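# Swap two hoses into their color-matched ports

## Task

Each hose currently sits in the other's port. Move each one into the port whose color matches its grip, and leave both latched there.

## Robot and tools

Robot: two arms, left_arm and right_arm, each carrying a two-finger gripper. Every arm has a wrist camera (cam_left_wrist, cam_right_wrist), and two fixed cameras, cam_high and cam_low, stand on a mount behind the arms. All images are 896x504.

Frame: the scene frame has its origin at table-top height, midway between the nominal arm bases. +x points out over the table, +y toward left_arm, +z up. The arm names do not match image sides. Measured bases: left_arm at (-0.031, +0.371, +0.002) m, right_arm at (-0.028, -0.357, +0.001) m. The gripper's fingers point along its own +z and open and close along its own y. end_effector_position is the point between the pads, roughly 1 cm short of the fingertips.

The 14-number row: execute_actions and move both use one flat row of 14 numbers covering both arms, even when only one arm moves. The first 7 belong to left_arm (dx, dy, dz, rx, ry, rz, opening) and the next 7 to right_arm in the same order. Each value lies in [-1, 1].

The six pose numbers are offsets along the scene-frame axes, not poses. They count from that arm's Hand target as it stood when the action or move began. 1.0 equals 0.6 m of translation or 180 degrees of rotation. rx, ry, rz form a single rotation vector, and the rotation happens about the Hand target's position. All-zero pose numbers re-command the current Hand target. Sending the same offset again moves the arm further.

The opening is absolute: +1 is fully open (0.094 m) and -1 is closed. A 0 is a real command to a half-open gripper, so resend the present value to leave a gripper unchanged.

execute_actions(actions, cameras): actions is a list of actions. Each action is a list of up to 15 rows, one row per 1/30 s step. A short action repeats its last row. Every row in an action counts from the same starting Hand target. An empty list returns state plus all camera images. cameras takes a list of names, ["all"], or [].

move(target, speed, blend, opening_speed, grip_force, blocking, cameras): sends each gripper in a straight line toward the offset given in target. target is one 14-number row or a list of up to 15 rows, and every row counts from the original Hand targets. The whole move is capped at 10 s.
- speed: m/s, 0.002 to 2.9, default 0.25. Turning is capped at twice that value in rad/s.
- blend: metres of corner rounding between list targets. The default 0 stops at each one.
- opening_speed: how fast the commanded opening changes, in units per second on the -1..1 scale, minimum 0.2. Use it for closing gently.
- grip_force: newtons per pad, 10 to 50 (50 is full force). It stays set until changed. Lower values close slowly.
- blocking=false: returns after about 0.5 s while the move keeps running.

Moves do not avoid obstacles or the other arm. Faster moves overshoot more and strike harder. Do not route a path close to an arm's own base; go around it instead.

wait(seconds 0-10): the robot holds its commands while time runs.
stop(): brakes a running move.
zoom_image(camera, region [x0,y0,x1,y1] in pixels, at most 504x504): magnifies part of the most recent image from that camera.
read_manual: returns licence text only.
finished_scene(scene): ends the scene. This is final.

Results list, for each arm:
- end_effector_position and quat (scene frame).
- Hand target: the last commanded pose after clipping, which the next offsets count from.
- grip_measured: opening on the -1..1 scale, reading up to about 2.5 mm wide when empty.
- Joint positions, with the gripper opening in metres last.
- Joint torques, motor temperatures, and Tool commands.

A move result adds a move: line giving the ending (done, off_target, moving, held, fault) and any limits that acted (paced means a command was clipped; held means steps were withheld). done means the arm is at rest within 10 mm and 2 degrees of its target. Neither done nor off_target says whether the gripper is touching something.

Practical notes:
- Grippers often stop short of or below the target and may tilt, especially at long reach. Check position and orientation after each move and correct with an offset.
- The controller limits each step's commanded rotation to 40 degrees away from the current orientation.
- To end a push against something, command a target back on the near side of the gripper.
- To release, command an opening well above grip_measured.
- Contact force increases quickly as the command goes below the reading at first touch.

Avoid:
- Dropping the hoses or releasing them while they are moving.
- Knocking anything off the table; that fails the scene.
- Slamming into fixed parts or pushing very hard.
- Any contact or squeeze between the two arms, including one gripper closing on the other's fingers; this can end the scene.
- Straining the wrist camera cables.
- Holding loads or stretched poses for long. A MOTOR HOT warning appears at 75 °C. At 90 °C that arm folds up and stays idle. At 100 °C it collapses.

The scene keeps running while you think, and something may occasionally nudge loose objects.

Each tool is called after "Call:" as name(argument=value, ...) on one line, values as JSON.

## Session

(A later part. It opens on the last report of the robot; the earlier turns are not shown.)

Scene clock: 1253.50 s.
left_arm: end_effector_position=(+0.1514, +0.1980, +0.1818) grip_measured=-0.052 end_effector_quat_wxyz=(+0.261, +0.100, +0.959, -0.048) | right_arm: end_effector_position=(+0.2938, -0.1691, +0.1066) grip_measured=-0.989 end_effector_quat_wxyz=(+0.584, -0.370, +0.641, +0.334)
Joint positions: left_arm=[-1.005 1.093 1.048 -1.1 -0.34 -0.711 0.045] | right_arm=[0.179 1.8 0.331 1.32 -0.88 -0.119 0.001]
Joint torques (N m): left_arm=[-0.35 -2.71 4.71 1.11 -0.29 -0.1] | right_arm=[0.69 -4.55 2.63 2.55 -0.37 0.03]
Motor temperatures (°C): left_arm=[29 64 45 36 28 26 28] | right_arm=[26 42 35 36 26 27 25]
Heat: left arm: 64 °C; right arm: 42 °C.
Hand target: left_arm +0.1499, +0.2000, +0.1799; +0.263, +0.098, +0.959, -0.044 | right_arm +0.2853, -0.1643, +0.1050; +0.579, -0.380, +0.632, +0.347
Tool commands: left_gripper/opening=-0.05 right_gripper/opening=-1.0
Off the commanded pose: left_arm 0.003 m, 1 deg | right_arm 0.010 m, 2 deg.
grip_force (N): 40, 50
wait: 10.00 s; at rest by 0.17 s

Call:
move(target=[[0.1418, -0.325, -0.1082, -0.0421, -0.2357, 0.0007, -0.04, 0, 0, 0, 0, 0, 0, -1.0], [0.2415, -0.3583, -0.1698, -0.0421, -0.2357, 0.0007, -0.04, 0, 0, 0, 0, 0, 0, -1.0]], speed=0.15, cameras=["cam_left_wrist", "cam_right_wrist"])

Scene clock: 1267.57 s.
left_arm: end_effector_position=(+0.2898, -0.0054, +0.0680) grip_measured=-0.042 end_effector_quat_wxyz=(+0.590, +0.094, +0.800, -0.052) | right_arm: end_effector_position=(+0.2938, -0.1691, +0.1066) grip_measured=-0.989 end_effector_quat_wxyz=(+0.584, -0.370, +0.641, +0.334)
Joint positions: left_arm=[-1.151 2.076 0.972 0.619 -0.874 -0.355 0.045] | right_arm=[0.179 1.8 0.331 1.32 -0.88 -0.119 0.001]
Joint torques (N m): left_arm=[0.8 -8.69 6.68 1.91 -0.05 0.11] | right_arm=[0.68 -4.53 2.63 2.55 -0.36 0.03]
Motor temperatures (°C): left_arm=[29 63 45 36 28 26 28] | right_arm=[26 42 35 36 26 27 25]
Heat: left arm: 63 °C; right arm: 42 °C.
Hand target: left_arm +0.2949, -0.0149, +0.0780; +0.598, +0.089, +0.794, -0.067 | right_arm +0.2853, -0.1643, +0.1050; +0.579, -0.380, +0.632, +0.347
Off the commanded pose: left_arm 0.015 m, 2 deg | right_arm 0.010 m, 2 deg.
grip_force (N): 40, 50
move: off_target (left_arm)
camera_calibration:
cam_left_wrist: T_world_to_cam=[[-0.223808, -0.974397, -0.0214545, 0.0587853], [-0.645557, 0.164697, -0.745742, 0.276908], [0.730182, -0.153053, -0.665889, -0.0794543], [0, 0, 0, 1]] pos_world=[0.249933, -0.000486547, 0.154855]
cam_right_wrist: T_world_to_cam=[[0.865143, -0.501481, 0.00661742, -0.338396], [-0.242151, -0.429236, -0.870126, 0.129678], [0.439192, 0.751181, -0.492785, 0.139399], [0, 0, 0, 1]] pos_world=[0.262939, -0.21875, 0.183769]
Images, in order (width x height): cam_left_wrist 896x504, cam_right_wrist 896x504.

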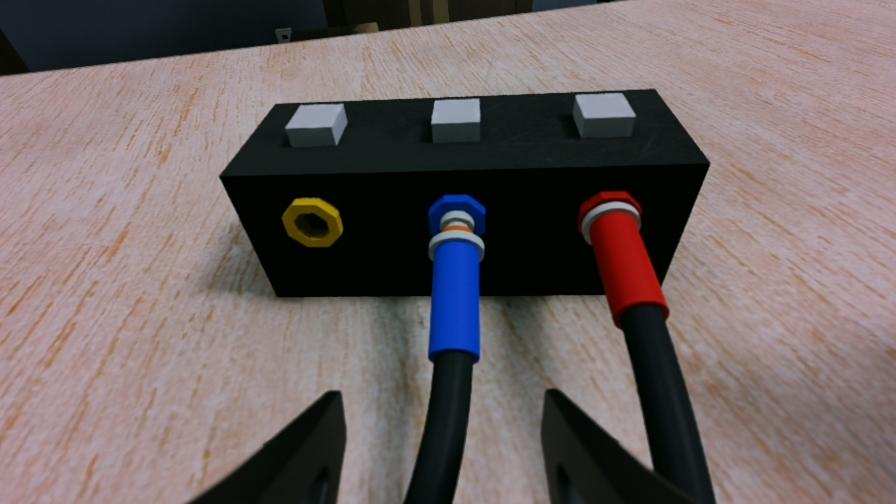

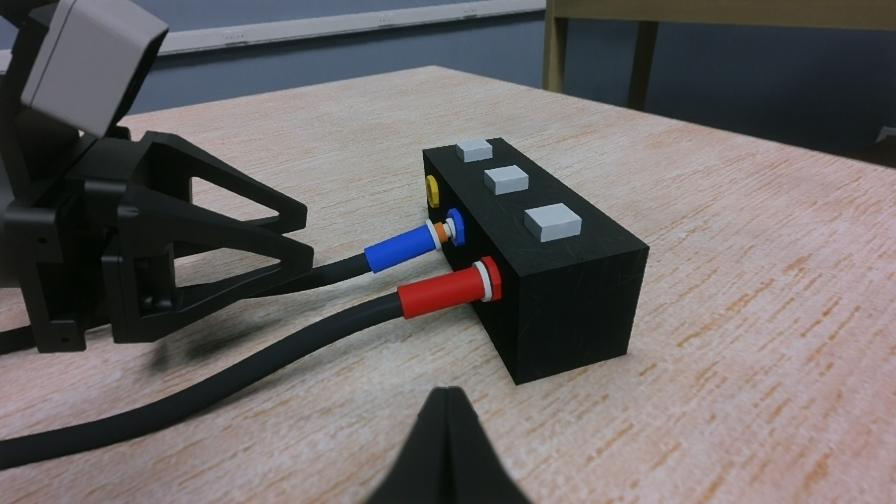

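Call:
move(target=[[0.093, -0.022, -0.035, 0, 0, 0, -0.04, 0, 0, 0, 0, 0, 0, -1.0]], speed=0.08, cameras=["cam_left_wrist", "cam_right_wrist"])

Call:
zoom_image(camera="cam_right_wrist", region=[280, 170, 520, 330])

Scene clock: 1275.00 s.
left_arm: end_effector_position=(+0.3441, -0.0207, +0.0488) grip_measured=-0.042 end_effector_quat_wxyz=(+0.590, +0.093, +0.800, -0.055) | right_arm: end_effector_position=(+0.2938, -0.1691, +0.1066) grip_measured=-0.989 end_effector_quat_wxyz=(+0.584, -0.370, +0.641, +0.334)
Joint positions: left_arm=[-1.046 2.239 1.14 0.667 -0.778 -0.291 0.045] | right_arm=[0.179 1.8 0.331 1.32 -0.88 -0.119 0.001]
Joint torques (N m): left_arm=[1.07 -9.63 6.72 1.95 0.01 0.11] | right_arm=[0.66 -4.57 2.65 2.55 -0.37 0.03]
Motor temperatures (°C): left_arm=[29 66 45 37 28 26 28] | right_arm=[26 42 35 36 26 27 25]
Heat: left arm: 66 °C; right arm: 42 °C.
Hand target: left_arm +0.3507, -0.0280, +0.0570; +0.598, +0.089, +0.794, -0.067 | right_arm +0.2853, -0.1643, +0.1050; +0.579, -0.380, +0.632, +0.347
Off the commanded pose: left_arm 0.013 m, 2 deg | right_arm 0.010 m, 2 deg.
grip_force (N): 40, 50
move: off_target (left_arm)
camera_calibration:
cam_left_wrist: T_world_to_cam=[[-0.224599, -0.974339, -0.0147752, 0.0555259], [-0.645766, 0.160179, -0.746545, 0.30017], [0.729755, -0.158132, -0.665171, -0.134184], [0, 0, 0, 1]] pos_world=[0.304232, -0.0151987, 0.135655]
cam_right_wrist: T_world_to_cam=[[0.865143, -0.501481, 0.00661742, -0.338396], [-0.242151, -0.429236, -0.870126, 0.129678], [0.439192, 0.751181, -0.492785, 0.139399], [0, 0, 0, 1]] pos_world=[0.262939, -0.21875, 0.183769]
Images, in order (width x height): cam_left_wrist 896x504, cam_right_wrist 896x504.

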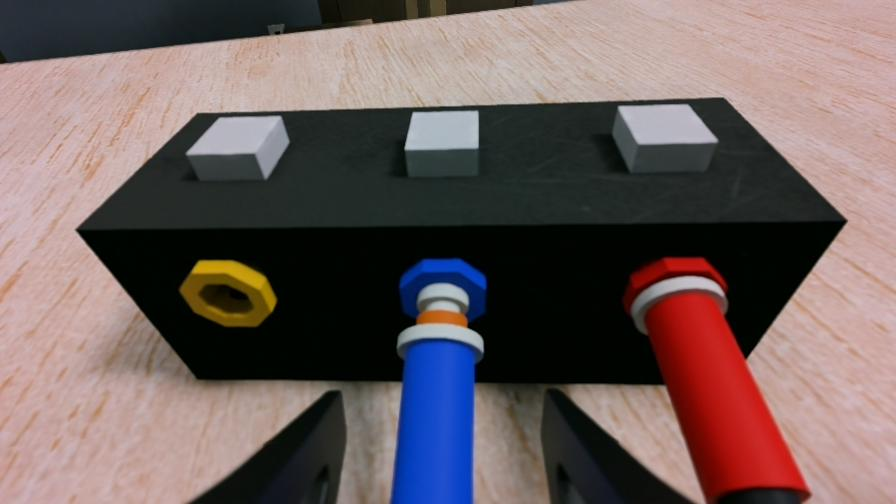

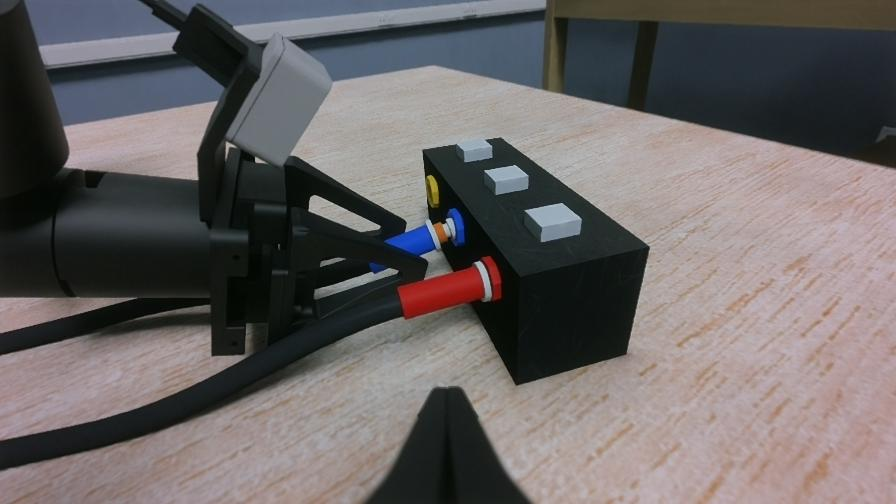

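Scaled by 2.100.

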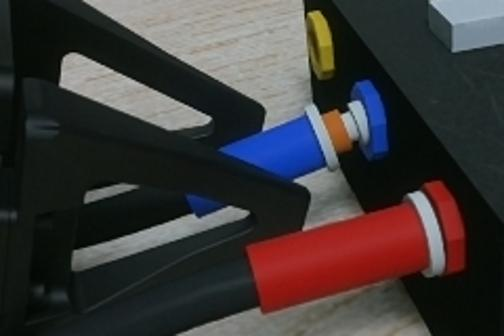

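Call:
move(target=[0, 0, 0, 0, 0, 0, -1.0, 0, 0, 0, 0, 0, 0, -1.0], speed=0.1, cameras=["cam_left_wrist", "cam_right_wrist"])

Call:
zoom_image(camera="cam_right_wrist", region=[280, 170, 520, 330])

Scene clock: 1279.97 s.
left_arm: end_effector_position=(+0.3440, -0.0213, +0.0488) grip_measured=-0.661 end_effector_quat_wxyz=(+0.589, +0.094, +0.800, -0.057) | right_arm: end_effector_position=(+0.2938, -0.1691, +0.1066) grip_measured=-0.989 end_effector_quat_wxyz=(+0.584, -0.370, +0.641, +0.334)
Joint positions: left_arm=[-1.046 2.239 1.14 0.668 -0.774 -0.291 0.016] | right_arm=[0.179 1.8 0.331 1.32 -0.88 -0.119 0.001]
Joint torques (N m): left_arm=[1.09 -9.63 6.74 1.94 -0.01 0.11] | right_arm=[0.68 -4.56 2.65 2.55 -0.36 0.03]
Motor temperatures (°C): left_arm=[29 68 44 37 28 26 28] | right_arm=[26 42 35 37 26 27 25]
Heat: left arm: 68 °C; right arm: 42 °C.
Hand target: left_arm +0.3507, -0.0280, +0.0570; +0.598, +0.089, +0.794, -0.067 | right_arm +0.2853, -0.1643, +0.1050; +0.579, -0.380, +0.632, +0.347
Off the commanded pose: left_arm 0.013 m, 2 deg | right_arm 0.010 m, 2 deg.
grip_force (N): 40, 50
move: off_target (left_arm)
camera_calibration:
cam_left_wrist: T_world_to_cam=[[-0.227734, -0.973633, -0.0132308, 0.0559848], [-0.645754, 0.161185, -0.746339, 0.300202], [0.728793, -0.161423, -0.665435, -0.133954], [0, 0, 0, 1]] pos_world=[0.304231, -0.0155025, 0.135655]
cam_right_wrist: T_world_to_cam=[[0.865143, -0.501481, 0.00661742, -0.338396], [-0.242151, -0.429236, -0.870126, 0.129678], [0.439192, 0.751181, -0.492785, 0.139399], [0, 0, 0, 1]] pos_world=[0.262939, -0.21875, 0.183769]
Images, in order (width x height): cam_left_wrist 896x504, cam_right_wrist 896x504.

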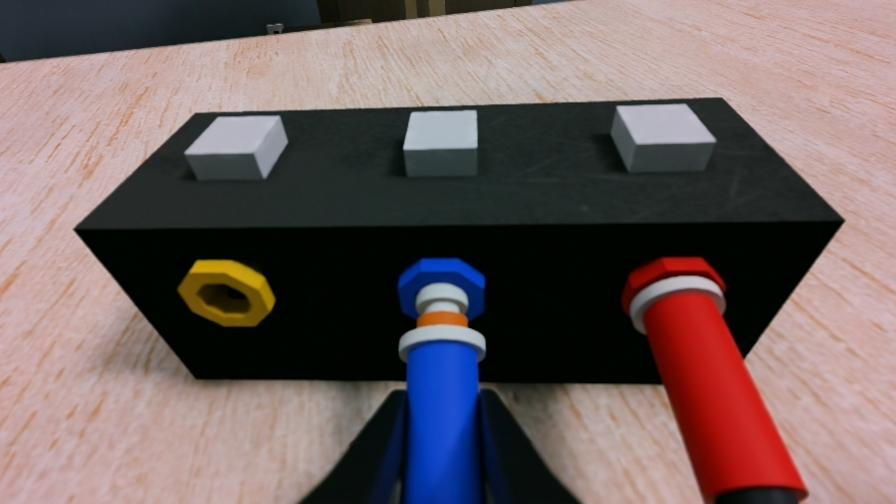

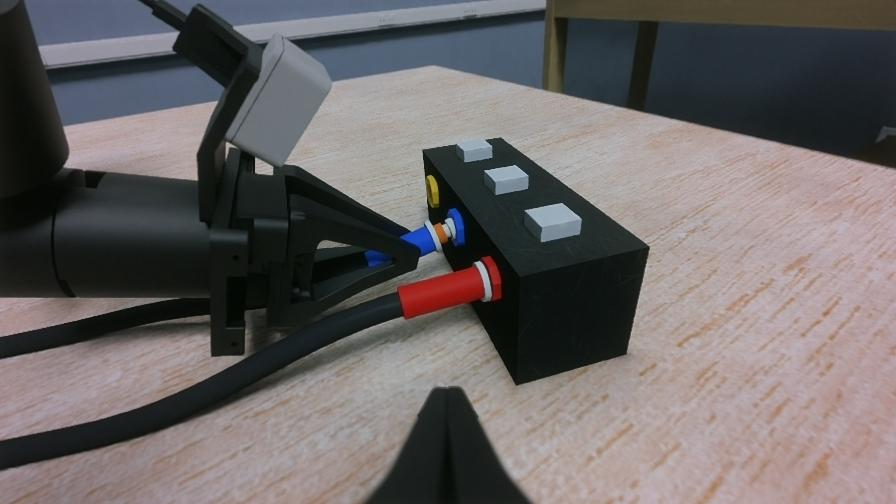

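Scaled by 2.100.

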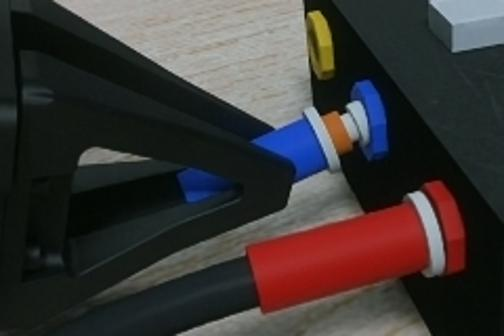

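Call:
move(target=[-0.0017, 0.0004, 0.015, 0.015, 0.065, 0, -1.0, 0, 0, 0, 0, 0, 0, -1.0], speed=0.06, cameras=["cam_left_wrist", "cam_right_wrist"])

Call:
zoom_image(camera="cam_right_wrist", region=[280, 170, 520, 330])

Scene clock: 1287.90 s.
left_arm: end_effector_position=(+0.3468, -0.0190, +0.0529) grip_measured=-0.662 end_effector_quat_wxyz=(+0.519, +0.095, +0.849, -0.030) | right_arm: end_effector_position=(+0.2938, -0.1691, +0.1066) grip_measured=-0.989 end_effector_quat_wxyz=(+0.584, -0.370, +0.641, +0.334)
Joint positions: left_arm=[-1.029 2.175 1.277 0.235 -0.73 -0.426 0.016] | right_arm=[0.179 1.8 0.331 1.32 -0.88 -0.119 0.001]
Joint torques (N m): left_arm=[1.37 -12.46 6.97 1.37 0.46 -0.1] | right_arm=[0.7 -4.55 2.63 2.55 -0.36 0.03]
Motor temperatures (°C): left_arm=[29 71 44 38 28 26 28] | right_arm=[26 42 35 37 26 27 25]
Heat: left arm: 71 °C; right arm: 42 °C.
Hand target: left_arm +0.3497, -0.0278, +0.0660; +0.511, +0.095, +0.852, -0.057 | right_arm +0.2853, -0.1643, +0.1050; +0.579, -0.380, +0.632, +0.347
Off the commanded pose: left_arm 0.016 m, 3 deg | right_arm 0.010 m, 2 deg.
grip_force (N): 40, 50
move: off_target (left_arm)
camera_calibration:
cam_left_wrist: T_world_to_cam=[[-0.202054, -0.978541, -0.0403913, 0.0513219], [-0.763536, 0.183219, -0.619228, 0.339239], [0.613341, -0.0942774, -0.784171, -0.0853479], [0, 0, 0, 1]] pos_world=[0.321738, -0.0199805, 0.145212]
cam_right_wrist: T_world_to_cam=[[0.865143, -0.501481, 0.00661742, -0.338396], [-0.242151, -0.429236, -0.870126, 0.129678], [0.439192, 0.751181, -0.492785, 0.139399], [0, 0, 0, 1]] pos_world=[0.262939, -0.21875, 0.183769]
Images, in order (width x height): cam_left_wrist 896x504, cam_right_wrist 896x504.

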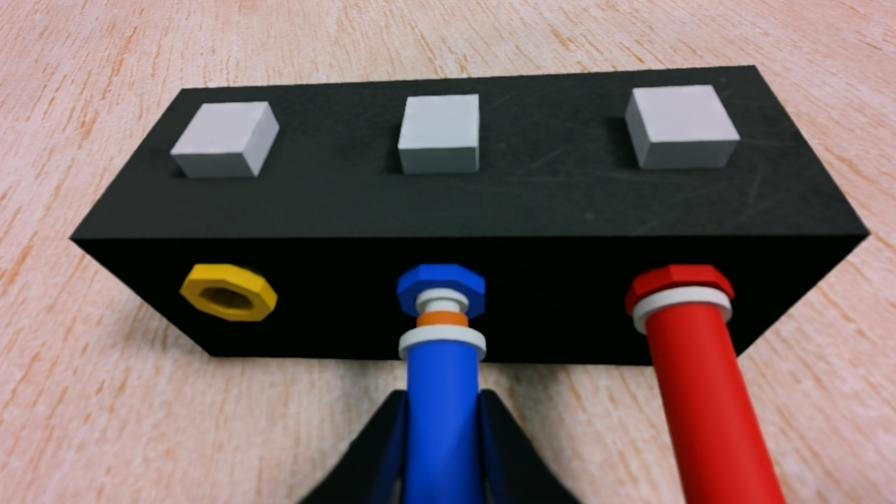

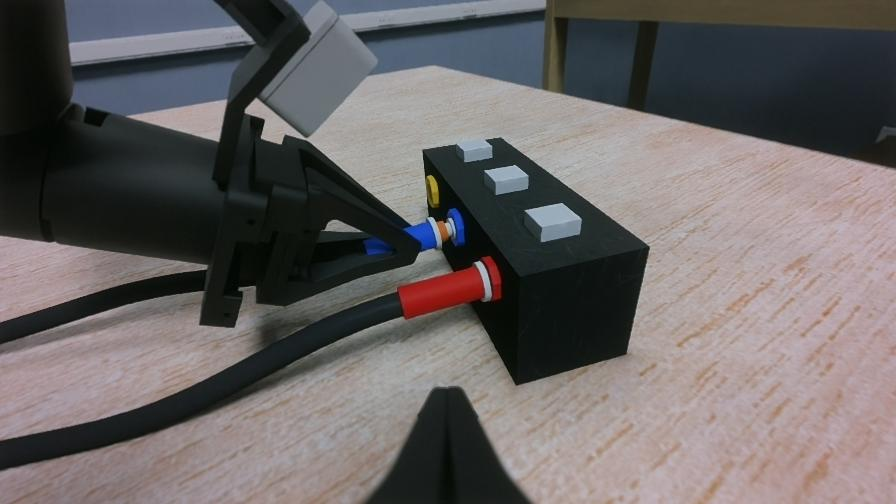

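Scaled by 2.100.

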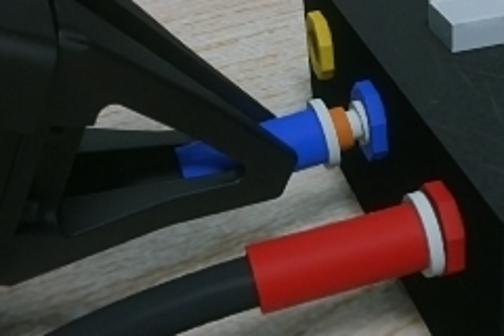

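Call:
move(target=[0.1169, -0.027, 0.0, -0.0026, -0.0108, 0.003, -1.0, 0, 0, 0, 0, 0, 0, -1.0], speed=0.08, cameras=["cam_left_wrist", "cam_right_wrist"])

Call:
zoom_image(camera="cam_right_wrist", region=[280, 170, 520, 330])

Scene clock: 1293.57 s.
left_arm: end_effector_position=(+0.3539, -0.0178, +0.0481) grip_measured=-0.662 end_effector_quat_wxyz=(+0.477, +0.139, +0.867, +0.027) | right_arm: end_effector_position=(+0.2938, -0.1691, +0.1066) grip_measured=-0.989 end_effector_quat_wxyz=(+0.584, -0.370, +0.641, +0.334)
Joint positions: left_arm=[-1.014 2.209 1.42 -0.016 -0.718 -0.385 0.016] | right_arm=[0.179 1.8 0.331 1.32 -0.88 -0.119 0.001]
Joint torques (N m): left_arm=[9.22 -6.67 11.1 3.43 0.77 0.36] | right_arm=[0.69 -4.56 2.63 2.55 -0.36 0.03]
Motor temperatures (°C): left_arm=[29 74 45 38 28 26 28] | right_arm=[26 42 35 37 26 27 25]
Heat: left arm: 74 °C; right arm: 42 °C.
Hand target: left_arm +0.4199, -0.0440, +0.0662; +0.527, +0.090, +0.843, -0.057 | right_arm +0.2853, -0.1643, +0.1050; +0.579, -0.380, +0.632, +0.347
Off the commanded pose: left_arm 0.073 m, 13 deg | right_arm 0.010 m, 2 deg.
grip_force (N): 40, 50
move: off_target (left_arm)
camera_calibration:
cam_left_wrist: T_world_to_cam=[[-0.224161, -0.959464, -0.170824, 0.0681391], [-0.80449, 0.281111, -0.523232, 0.352985], [0.550043, 0.0201381, -0.834894, -0.0664617], [0, 0, 0, 1]] pos_world=[0.335804, -0.0325129, 0.140845]
cam_right_wrist: T_world_to_cam=[[0.865143, -0.501481, 0.00661742, -0.338396], [-0.242151, -0.429236, -0.870126, 0.129678], [0.439192, 0.751181, -0.492785, 0.139399], [0, 0, 0, 1]] pos_world=[0.262939, -0.21875, 0.183769]
Images, in order (width x height): cam_left_wrist 896x504, cam_right_wrist 896x504.

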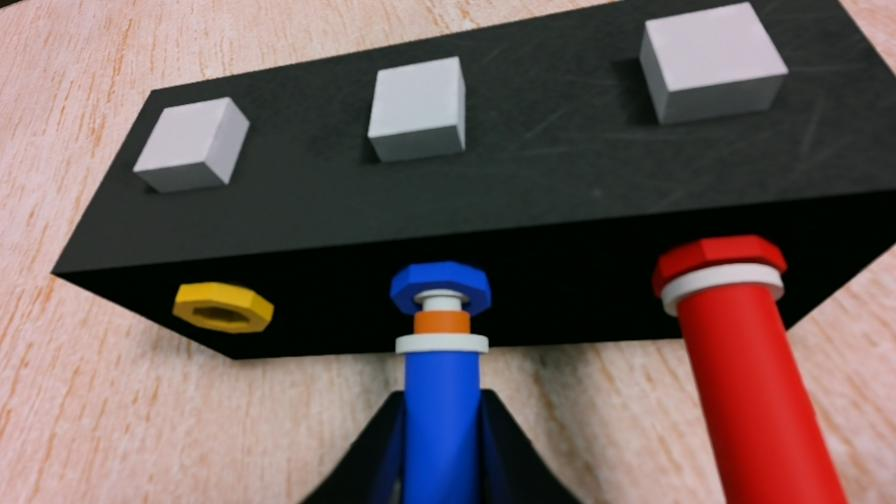

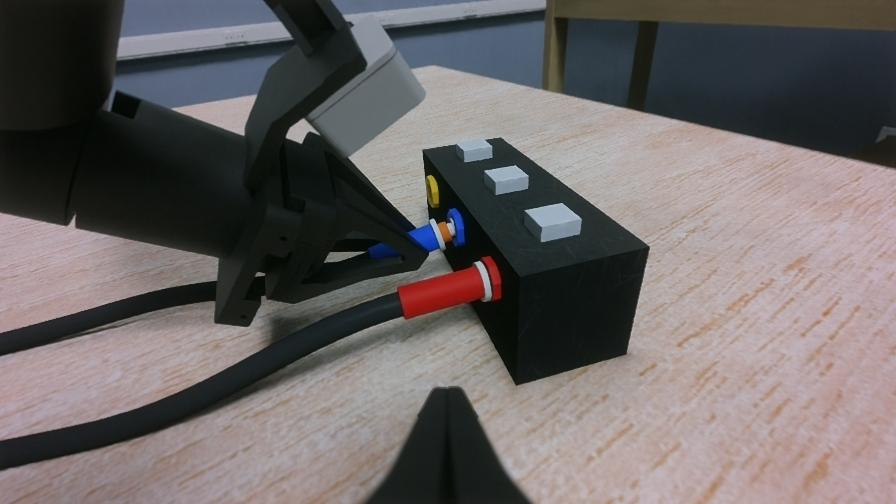

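Scaled by 2.100.

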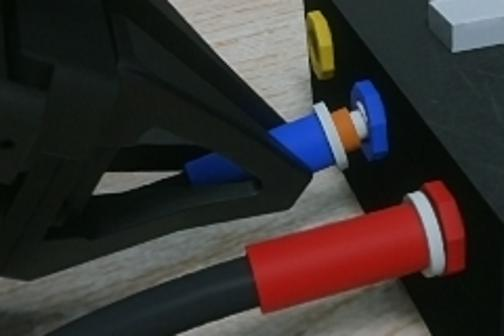

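Call:
move(target=[[-0.0812, 0.0187, 0.0233, 0, 0, 0, -1.0, 0, 0, 0, 0, 0, 0, -1.0], [0.015, -0.0035, 0.03, 0, 0, 0, -1.0, 0, 0, 0, 0, 0, 0, -1.0]], speed=0.1, cameras=["cam_left_wrist", "cam_right_wrist"])

Call:
zoom_image(camera="cam_right_wrist", region=[280, 170, 520, 330])

Scene clock: 1303.13 s.
left_arm: end_effector_position=(+0.3552, -0.0161, +0.0488) grip_measured=-0.662 end_effector_quat_wxyz=(+0.448, +0.162, +0.879, +0.029) | right_arm: end_effector_position=(+0.2938, -0.1691, +0.1066) grip_measured=-0.989 end_effector_quat_wxyz=(+0.584, -0.370, +0.641, +0.334)
Joint positions: left_arm=[-0.995 2.2 1.464 -0.119 -0.657 -0.366 0.016] | right_arm=[0.179 1.8 0.331 1.32 -0.88 -0.119 0.001]
Joint torques (N m): left_arm=[8.53 -7.98 11.44 3.65 0.2 0.21] | right_arm=[0.69 -4.55 2.63 2.55 -0.36 0.03]
Motor temperatures (°C): left_arm=[30 72 47 43 28 26 28] | right_arm=[26 42 35 37 26 27 25]
Heat: left arm: 72 °C; right arm: 42 °C.
Hand target: left_arm +0.4288, -0.0462, +0.0840; +0.526, +0.090, +0.844, -0.057 | right_arm +0.2853, -0.1643, +0.1050; +0.579, -0.380, +0.632, +0.347
Off the commanded pose: left_arm 0.087 m, 16 deg | right_arm 0.010 m, 2 deg.
grip_force (N): 40, 50
move: off_target (left_arm)
camera_calibration:
cam_left_wrist: T_world_to_cam=[[-0.266681, -0.945481, -0.18694, 0.0862677], [-0.825763, 0.324171, -0.46155, 0.359243], [0.496987, 0.031281, -0.867194, -0.0459807], [0, 0, 0, 1]] pos_world=[0.342507, -0.0334534, 0.142061]
cam_right_wrist: T_world_to_cam=[[0.865143, -0.501481, 0.00661742, -0.338396], [-0.242151, -0.429236, -0.870126, 0.129678], [0.439192, 0.751181, -0.492785, 0.139399], [0, 0, 0, 1]] pos_world=[0.262939, -0.21875, 0.183769]
Images, in order (width x height): cam_left_wrist 896x504, cam_right_wrist 896x504.

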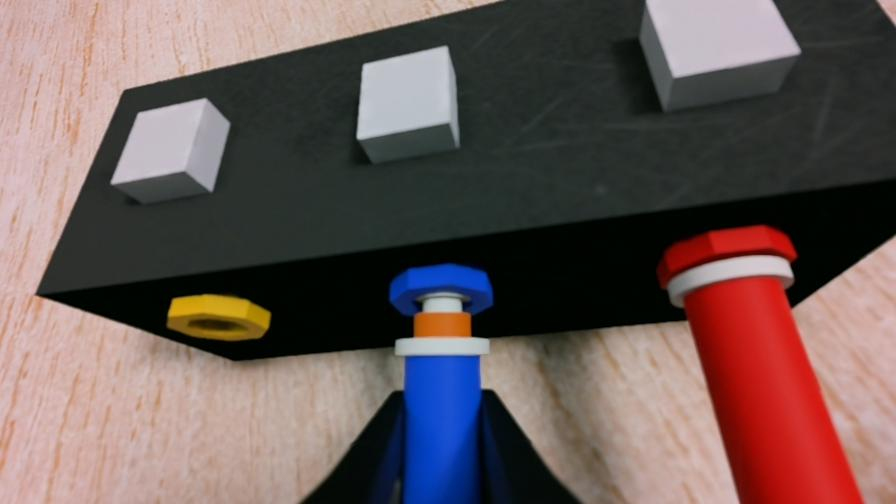

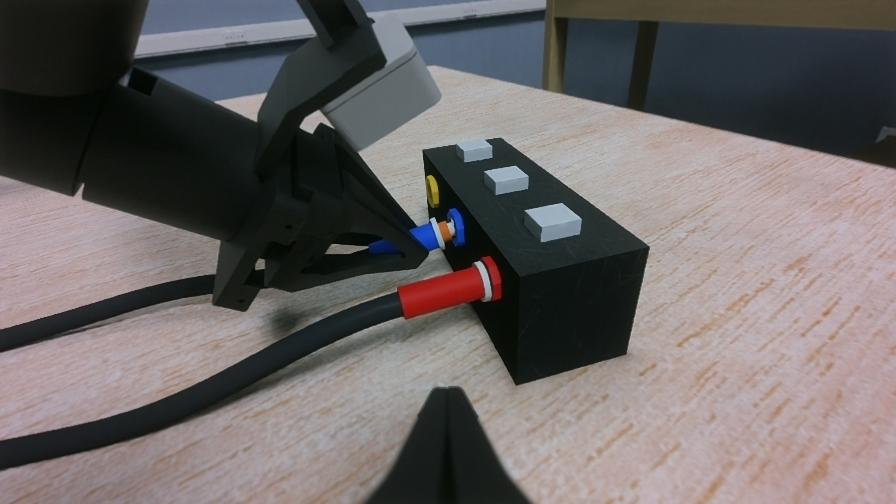

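Scaled by 2.100.

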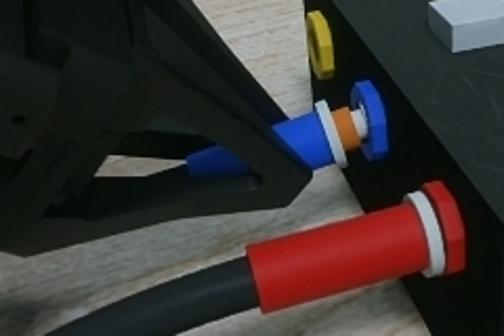

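Call:
move(target=[0.052, -0.016, 0.005, 0, 0, 0, -1.0, 0, 0, 0, 0, 0, 0, -1.0], speed=0.1, cameras=["cam_left_wrist", "cam_right_wrist"])

Call:
zoom_image(camera="cam_right_wrist", region=[280, 170, 520, 330])

Scene clock: 1336.67 s.
left_arm: end_effector_position=(+0.3573, -0.0150, +0.0486) grip_measured=-0.662 end_effector_quat_wxyz=(+0.402, +0.186, +0.896, +0.049) | right_arm: end_effector_position=(+0.2938, -0.1691, +0.1066) grip_measured=-0.989 end_effector_quat_wxyz=(+0.584, -0.370, +0.641, +0.334)
Joint positions: left_arm=[-0.977 2.229 1.59 -0.322 -0.608 -0.36 0.016] | right_arm=[0.179 1.8 0.331 1.32 -0.88 -0.119 0.001]
Joint torques (N m): left_arm=[10.06 -7.65 11.78 4.32 -0.2 0.18] | right_arm=[0.68 -4.55 2.62 2.55 -0.36 0.03]
Motor temperatures (°C): left_arm=[33 70 55 56 28 26 29] | right_arm=[26 41 35 38 26 27 25]
Heat: left arm: 70 °C; right arm: 41 °C.
Hand target: left_arm +0.4599, -0.0559, +0.0871; +0.526, +0.090, +0.843, -0.057 | right_arm +0.2853, -0.1643, +0.1050; +0.579, -0.380, +0.632, +0.347
Off the commanded pose: left_arm 0.117 m, 22 deg | right_arm 0.010 m, 2 deg.
grip_force (N): 40, 50
move: off_target (left_arm)
camera_calibration:
cam_left_wrist: T_world_to_cam=[[-0.301004, -0.926425, -0.226126, 0.102325], [-0.857422, 0.366709, -0.361043, 0.367614], [0.417402, 0.0852102, -0.904718, -0.0161941], [0, 0, 0, 1]] pos_world=[0.35276, -0.0386316, 0.141212]
cam_right_wrist: T_world_to_cam=[[0.865143, -0.501481, 0.00661742, -0.338396], [-0.242151, -0.429236, -0.870126, 0.129678], [0.439192, 0.751181, -0.492785, 0.139399], [0, 0, 0, 1]] pos_world=[0.262939, -0.21875, 0.183769]
Images, in order (width x height): cam_left_wrist 896x504, cam_right_wrist 896x504.

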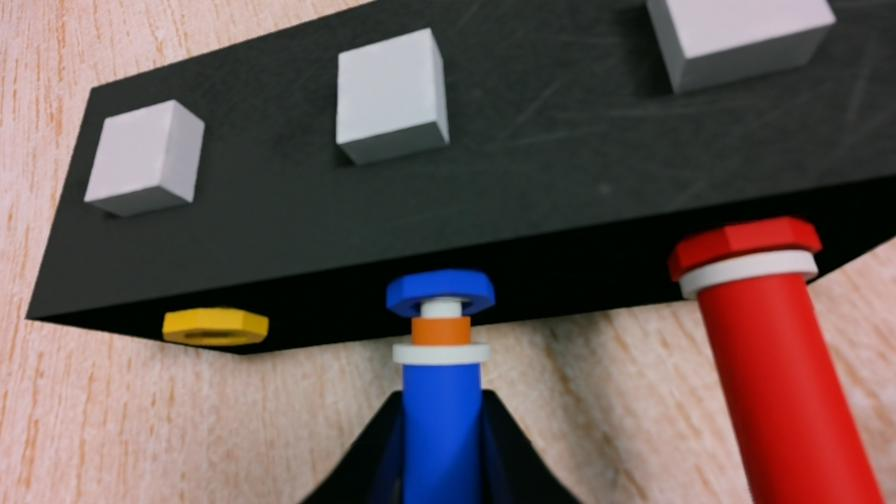

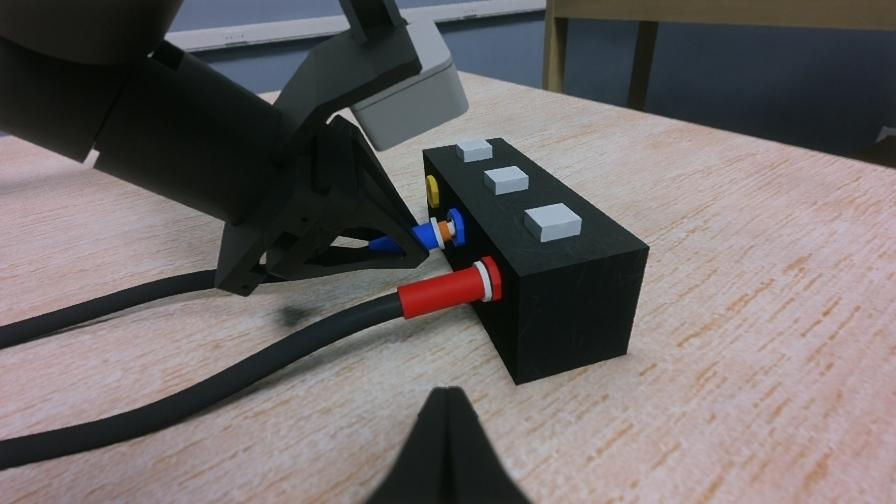

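Scaled by 2.100.

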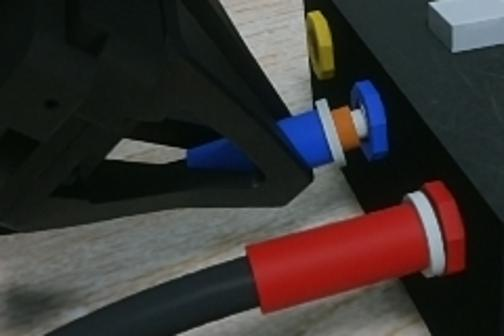

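Call:
move(target=[[-0.1615, 0.0548, -0.0452, 0.0175, 0.0758, 0, -1.0, 0, 0, 0, 0, 0, 0, -1.0], [-0.1615, 0.0548, -0.0452, 0.0175, 0.0758, 0, -0.5, 0, 0, 0, 0, 0, 0, -1.0], [-0.1615, 0.0548, -0.0452, 0.0175, 0.0758, 0, -0.04, 0, 0, 0, 0, 0, 0, -1.0], [-0.2167, 0.0675, 0.0165, 0.0175, 0.0758, 0, -0.04, 0, 0, 0, 0, 0, 0, -1.0], [-0.275, 0.0683, -0.0152, -0.0124, -0.0536, 0, -0.04, 0, 0, 0, 0, 0, 0, -1.0]], speed=0.12, opening_speed=0.6, cameras=["cam_left_wrist", "cam_right_wrist"])

Call:
zoom_image(camera="cam_right_wrist", region=[340, 170, 520, 310])

Scene clock: 1367.90 s.
left_arm: end_effector_position=(+0.2975, -0.0151, +0.0794) grip_measured=-0.042 end_effector_quat_wxyz=(+0.594, +0.082, +0.798, -0.068) | right_arm: end_effector_position=(+0.2938, -0.1691, +0.1066) grip_measured=-0.989 end_effector_quat_wxyz=(+0.584, -0.370, +0.641, +0.334)
Joint positions: left_arm=[-1.142 2.079 1.02 0.605 -0.861 -0.367 0.045] | right_arm=[0.179 1.8 0.331 1.32 -0.88 -0.119 0.001]
Joint torques (N m): left_arm=[-0.2 -8.87 3.93 1.9 -0.28 0.14] | right_arm=[0.69 -4.57 2.63 2.55 -0.37 0.03]
Motor temperatures (°C): left_arm=[33 72 54 59 28 26 28] | right_arm=[26 41 35 39 26 27 25]
Heat: left arm: 72 °C; right arm: 41 °C.
Hand target: left_arm +0.2950, -0.0149, +0.0780; +0.597, +0.085, +0.795, -0.065 | right_arm +0.2853, -0.1643, +0.1050; +0.579, -0.380, +0.632, +0.347
Off the commanded pose: left_arm 0.003 m, 1 deg | right_arm 0.010 m, 2 deg.
grip_force (N): 40, 50
move: done; target 2's new opening was sent with left_arm's hand 0.017 m and 6 deg from that target; target 3's new opening was sent with left_arm's hand 0.010 m and 3 deg from that target
camera_calibration:
cam_left_wrist: T_world_to_cam=[[-0.222837, -0.974703, 0.0172246, 0.047837], [-0.641844, 0.133394, -0.755144, 0.291054], [0.733744, -0.17933, -0.655333, -0.0811875], [0, 0, 0, 1]] pos_world=[0.257042, -0.00675735, 0.165759]
cam_right_wrist: T_world_to_cam=[[0.865143, -0.501481, 0.00661742, -0.338396], [-0.242151, -0.429236, -0.870126, 0.129678], [0.439192, 0.751181, -0.492785, 0.139399], [0, 0, 0, 1]] pos_world=[0.262939, -0.21875, 0.183769]
Images, in order (width x height): cam_left_wrist 896x504, cam_right_wrist 896x504.

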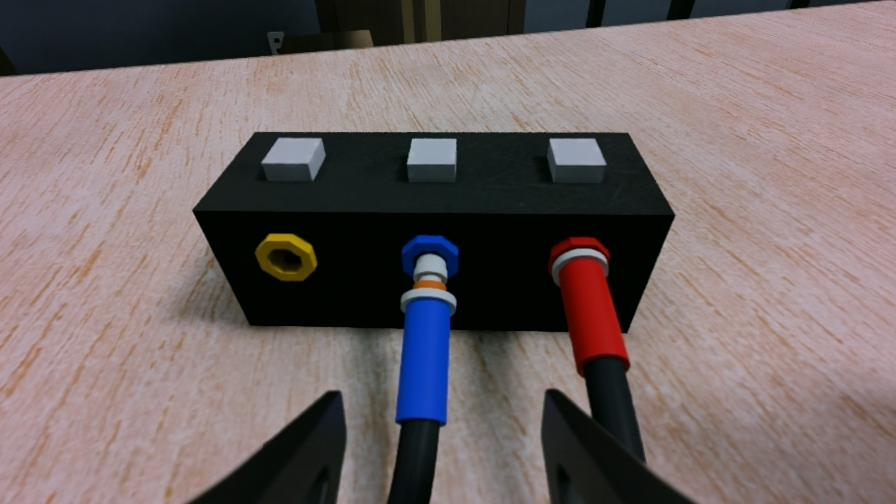

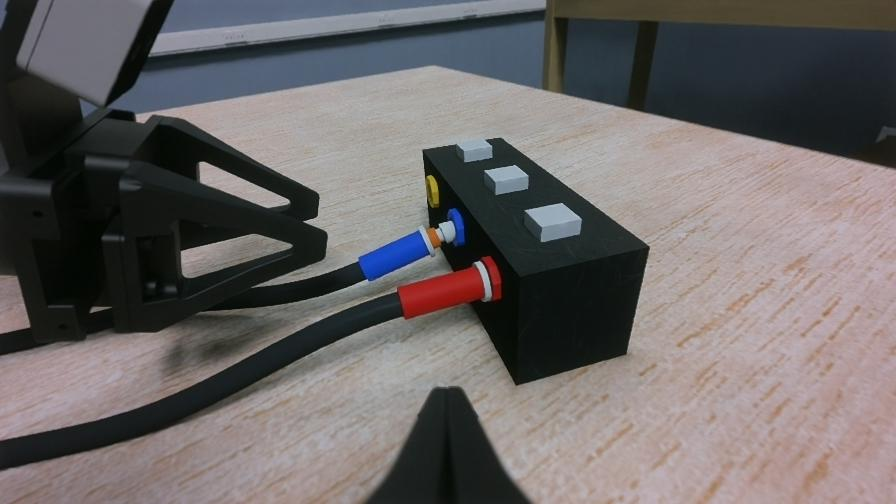

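Scaled by 2.800.

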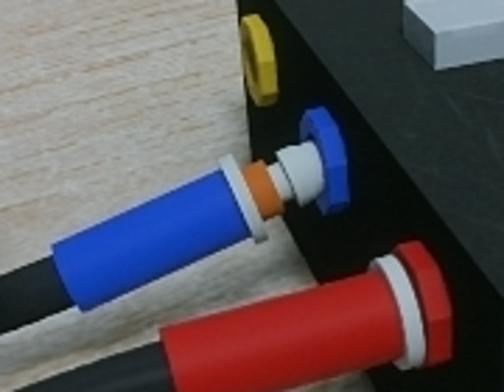

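Call:
move(target=[[0.0928, -0.022, -0.0392, 0, 0, 0, -0.04, 0, 0, 0, 0, 0, 0, -1.0], [0.0928, -0.022, -0.0392, 0, 0, 0, -1.0, 0, 0, 0, 0, 0, 0, -1.0]], speed=0.1, cameras=["cam_left_wrist", "cam_right_wrist"])

Call:
zoom_image(camera="cam_right_wrist", region=[340, 170, 520, 310])

Scene clock: 1383.00 s.
left_arm: end_effector_position=(+0.3442, -0.0197, +0.0444) grip_measured=-0.662 end_effector_quat_wxyz=(+0.588, +0.090, +0.802, -0.052) | right_arm: end_effector_position=(+0.2938, -0.1691, +0.1066) grip_measured=-0.989 end_effector_quat_wxyz=(+0.584, -0.370, +0.641, +0.334)
Joint positions: left_arm=[-1.047 2.249 1.143 0.662 -0.784 -0.3 0.016] | right_arm=[0.179 1.8 0.331 1.32 -0.88 -0.119 0.001]
Joint torques (N m): left_arm=[0.88 -9.8 6.86 1.95 -0.03 0.11] | right_arm=[0.69 -4.56 2.63 2.55 -0.37 0.04]
Motor temperatures (°C): left_arm=[32 73 52 53 28 26 28] | right_arm=[26 41 34 39 26 27 25]
Heat: left arm: 73 °C; right arm: 41 °C.
Hand target: left_arm +0.3507, -0.0281, +0.0544; +0.597, +0.085, +0.795, -0.065 | right_arm +0.2853, -0.1643, +0.1050; +0.579, -0.380, +0.632, +0.347
Off the commanded pose: left_arm 0.015 m, 2 deg | right_arm 0.010 m, 2 deg.
grip_force (N): 40, 50
move: off_target (left_arm); target 2's new opening was sent with left_arm's hand 0.015 m and 2 deg from that target
camera_calibration:
cam_left_wrist: T_world_to_cam=[[-0.217119, -0.976007, -0.0164248, 0.0538846], [-0.650975, 0.15731, -0.742621, 0.298313], [0.727387, -0.150545, -0.669511, -0.135869], [0, 0, 0, 1]] pos_world=[0.304723, -0.0147903, 0.131453]
cam_right_wrist: T_world_to_cam=[[0.865143, -0.501481, 0.00661742, -0.338396], [-0.242151, -0.429236, -0.870126, 0.129678], [0.439192, 0.751181, -0.492785, 0.139399], [0, 0, 0, 1]] pos_world=[0.262939, -0.21875, 0.183769]
Images, in order (width x height): cam_left_wrist 896x504, cam_right_wrist 896x504.

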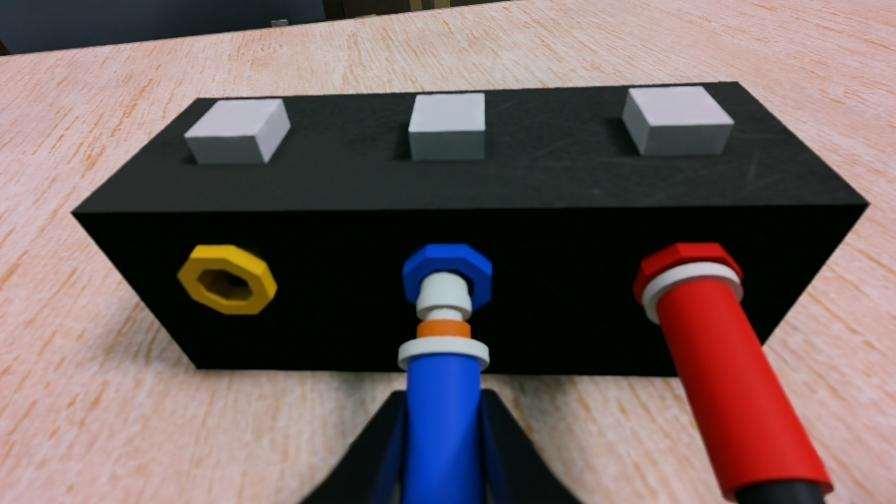

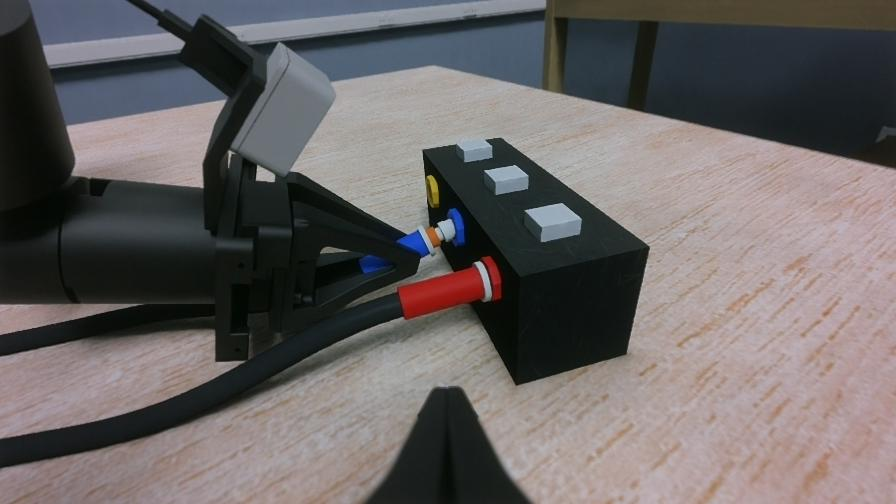

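Scaled by 2.800.

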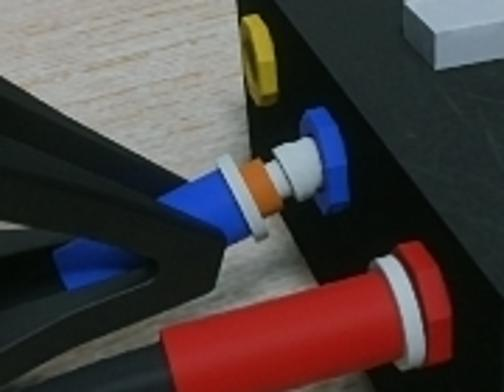

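Call:
move(target=[-0.0042, 0.001, 0.0217, 0.0175, 0.0758, 0, -1.0, 0, 0, 0, 0, 0, 0, -1.0], speed=0.06, cameras=["cam_left_wrist", "cam_right_wrist"])

Call:
zoom_image(camera="cam_right_wrist", region=[340, 170, 520, 310])

Scene clock: 1391.30 s.
left_arm: end_effector_position=(+0.3452, -0.0196, +0.0496) grip_measured=-0.663 end_effector_quat_wxyz=(+0.499, +0.097, +0.861, -0.027) | right_arm: end_effector_position=(+0.2938, -0.1691, +0.1066) grip_measured=-0.989 end_effector_quat_wxyz=(+0.584, -0.370, +0.641, +0.334)
Joint positions: left_arm=[-1.026 2.175 1.312 0.144 -0.706 -0.459 0.016] | right_arm=[0.179 1.8 0.331 1.32 -0.88 -0.119 0.001]
Joint torques (N m): left_arm=[1.18 -12.98 7.05 1.36 0.26 -0.09] | right_arm=[0.69 -4.55 2.63 2.55 -0.37 0.03]
Motor temperatures (°C): left_arm=[32 75 51 51 28 26 28] | right_arm=[26 40 34 39 26 27 25]
Heat: left arm: 75 °C; right arm: 40 °C. Fold the left arm in close to its base, or ease its load, before you think long.
Hand target: left_arm +0.3482, -0.0273, +0.0674; +0.496, +0.092, +0.862, -0.053 | right_arm +0.2853, -0.1643, +0.1050; +0.579, -0.380, +0.632, +0.347
Off the commanded pose: left_arm 0.020 m, 3 deg | right_arm 0.010 m, 2 deg.
MOTOR HOT: joint 2 (shoulder) of the left arm reports 75 °C; the controller's stop level is 90 °C. To cool a motor, set the load down, stop pushing, or move to a pose that needs little force.
grip_force (N): 40, 50
move: off_target (left_arm)
camera_calibration:
cam_left_wrist: T_world_to_cam=[[-0.204141, -0.978064, -0.041428, 0.0509729], [-0.791837, 0.189859, -0.580471, 0.344039], [0.575604, -0.0856938, -0.813226, -0.0723146], [0, 0, 0, 1]] pos_world=[0.324454, -0.0216611, 0.143009]
cam_right_wrist: T_world_to_cam=[[0.865143, -0.501481, 0.00661742, -0.338396], [-0.242151, -0.429236, -0.870126, 0.129678], [0.439192, 0.751181, -0.492785, 0.139399], [0, 0, 0, 1]] pos_world=[0.262939, -0.21875, 0.183769]
Images, in order (width x height): cam_left_wrist 896x504, cam_right_wrist 896x504.

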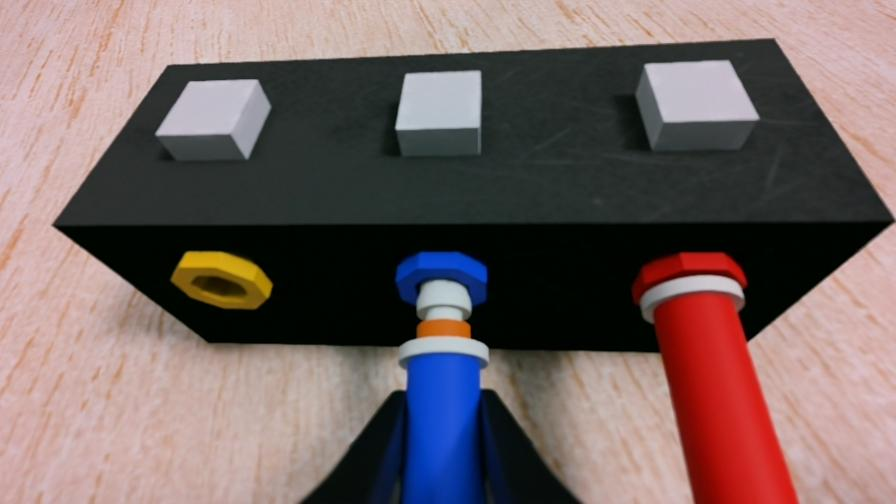

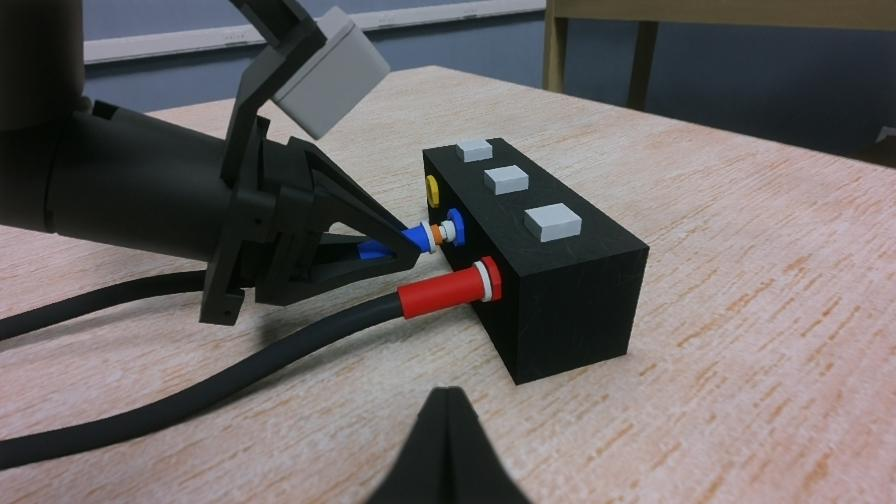

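Scaled by 2.800.

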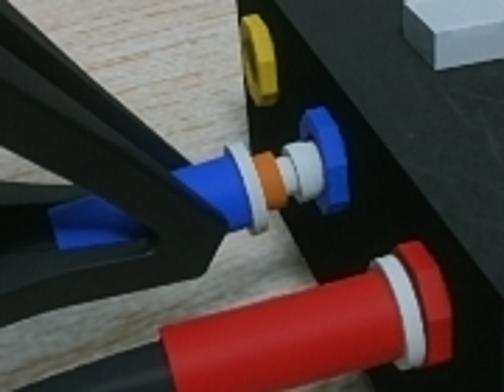

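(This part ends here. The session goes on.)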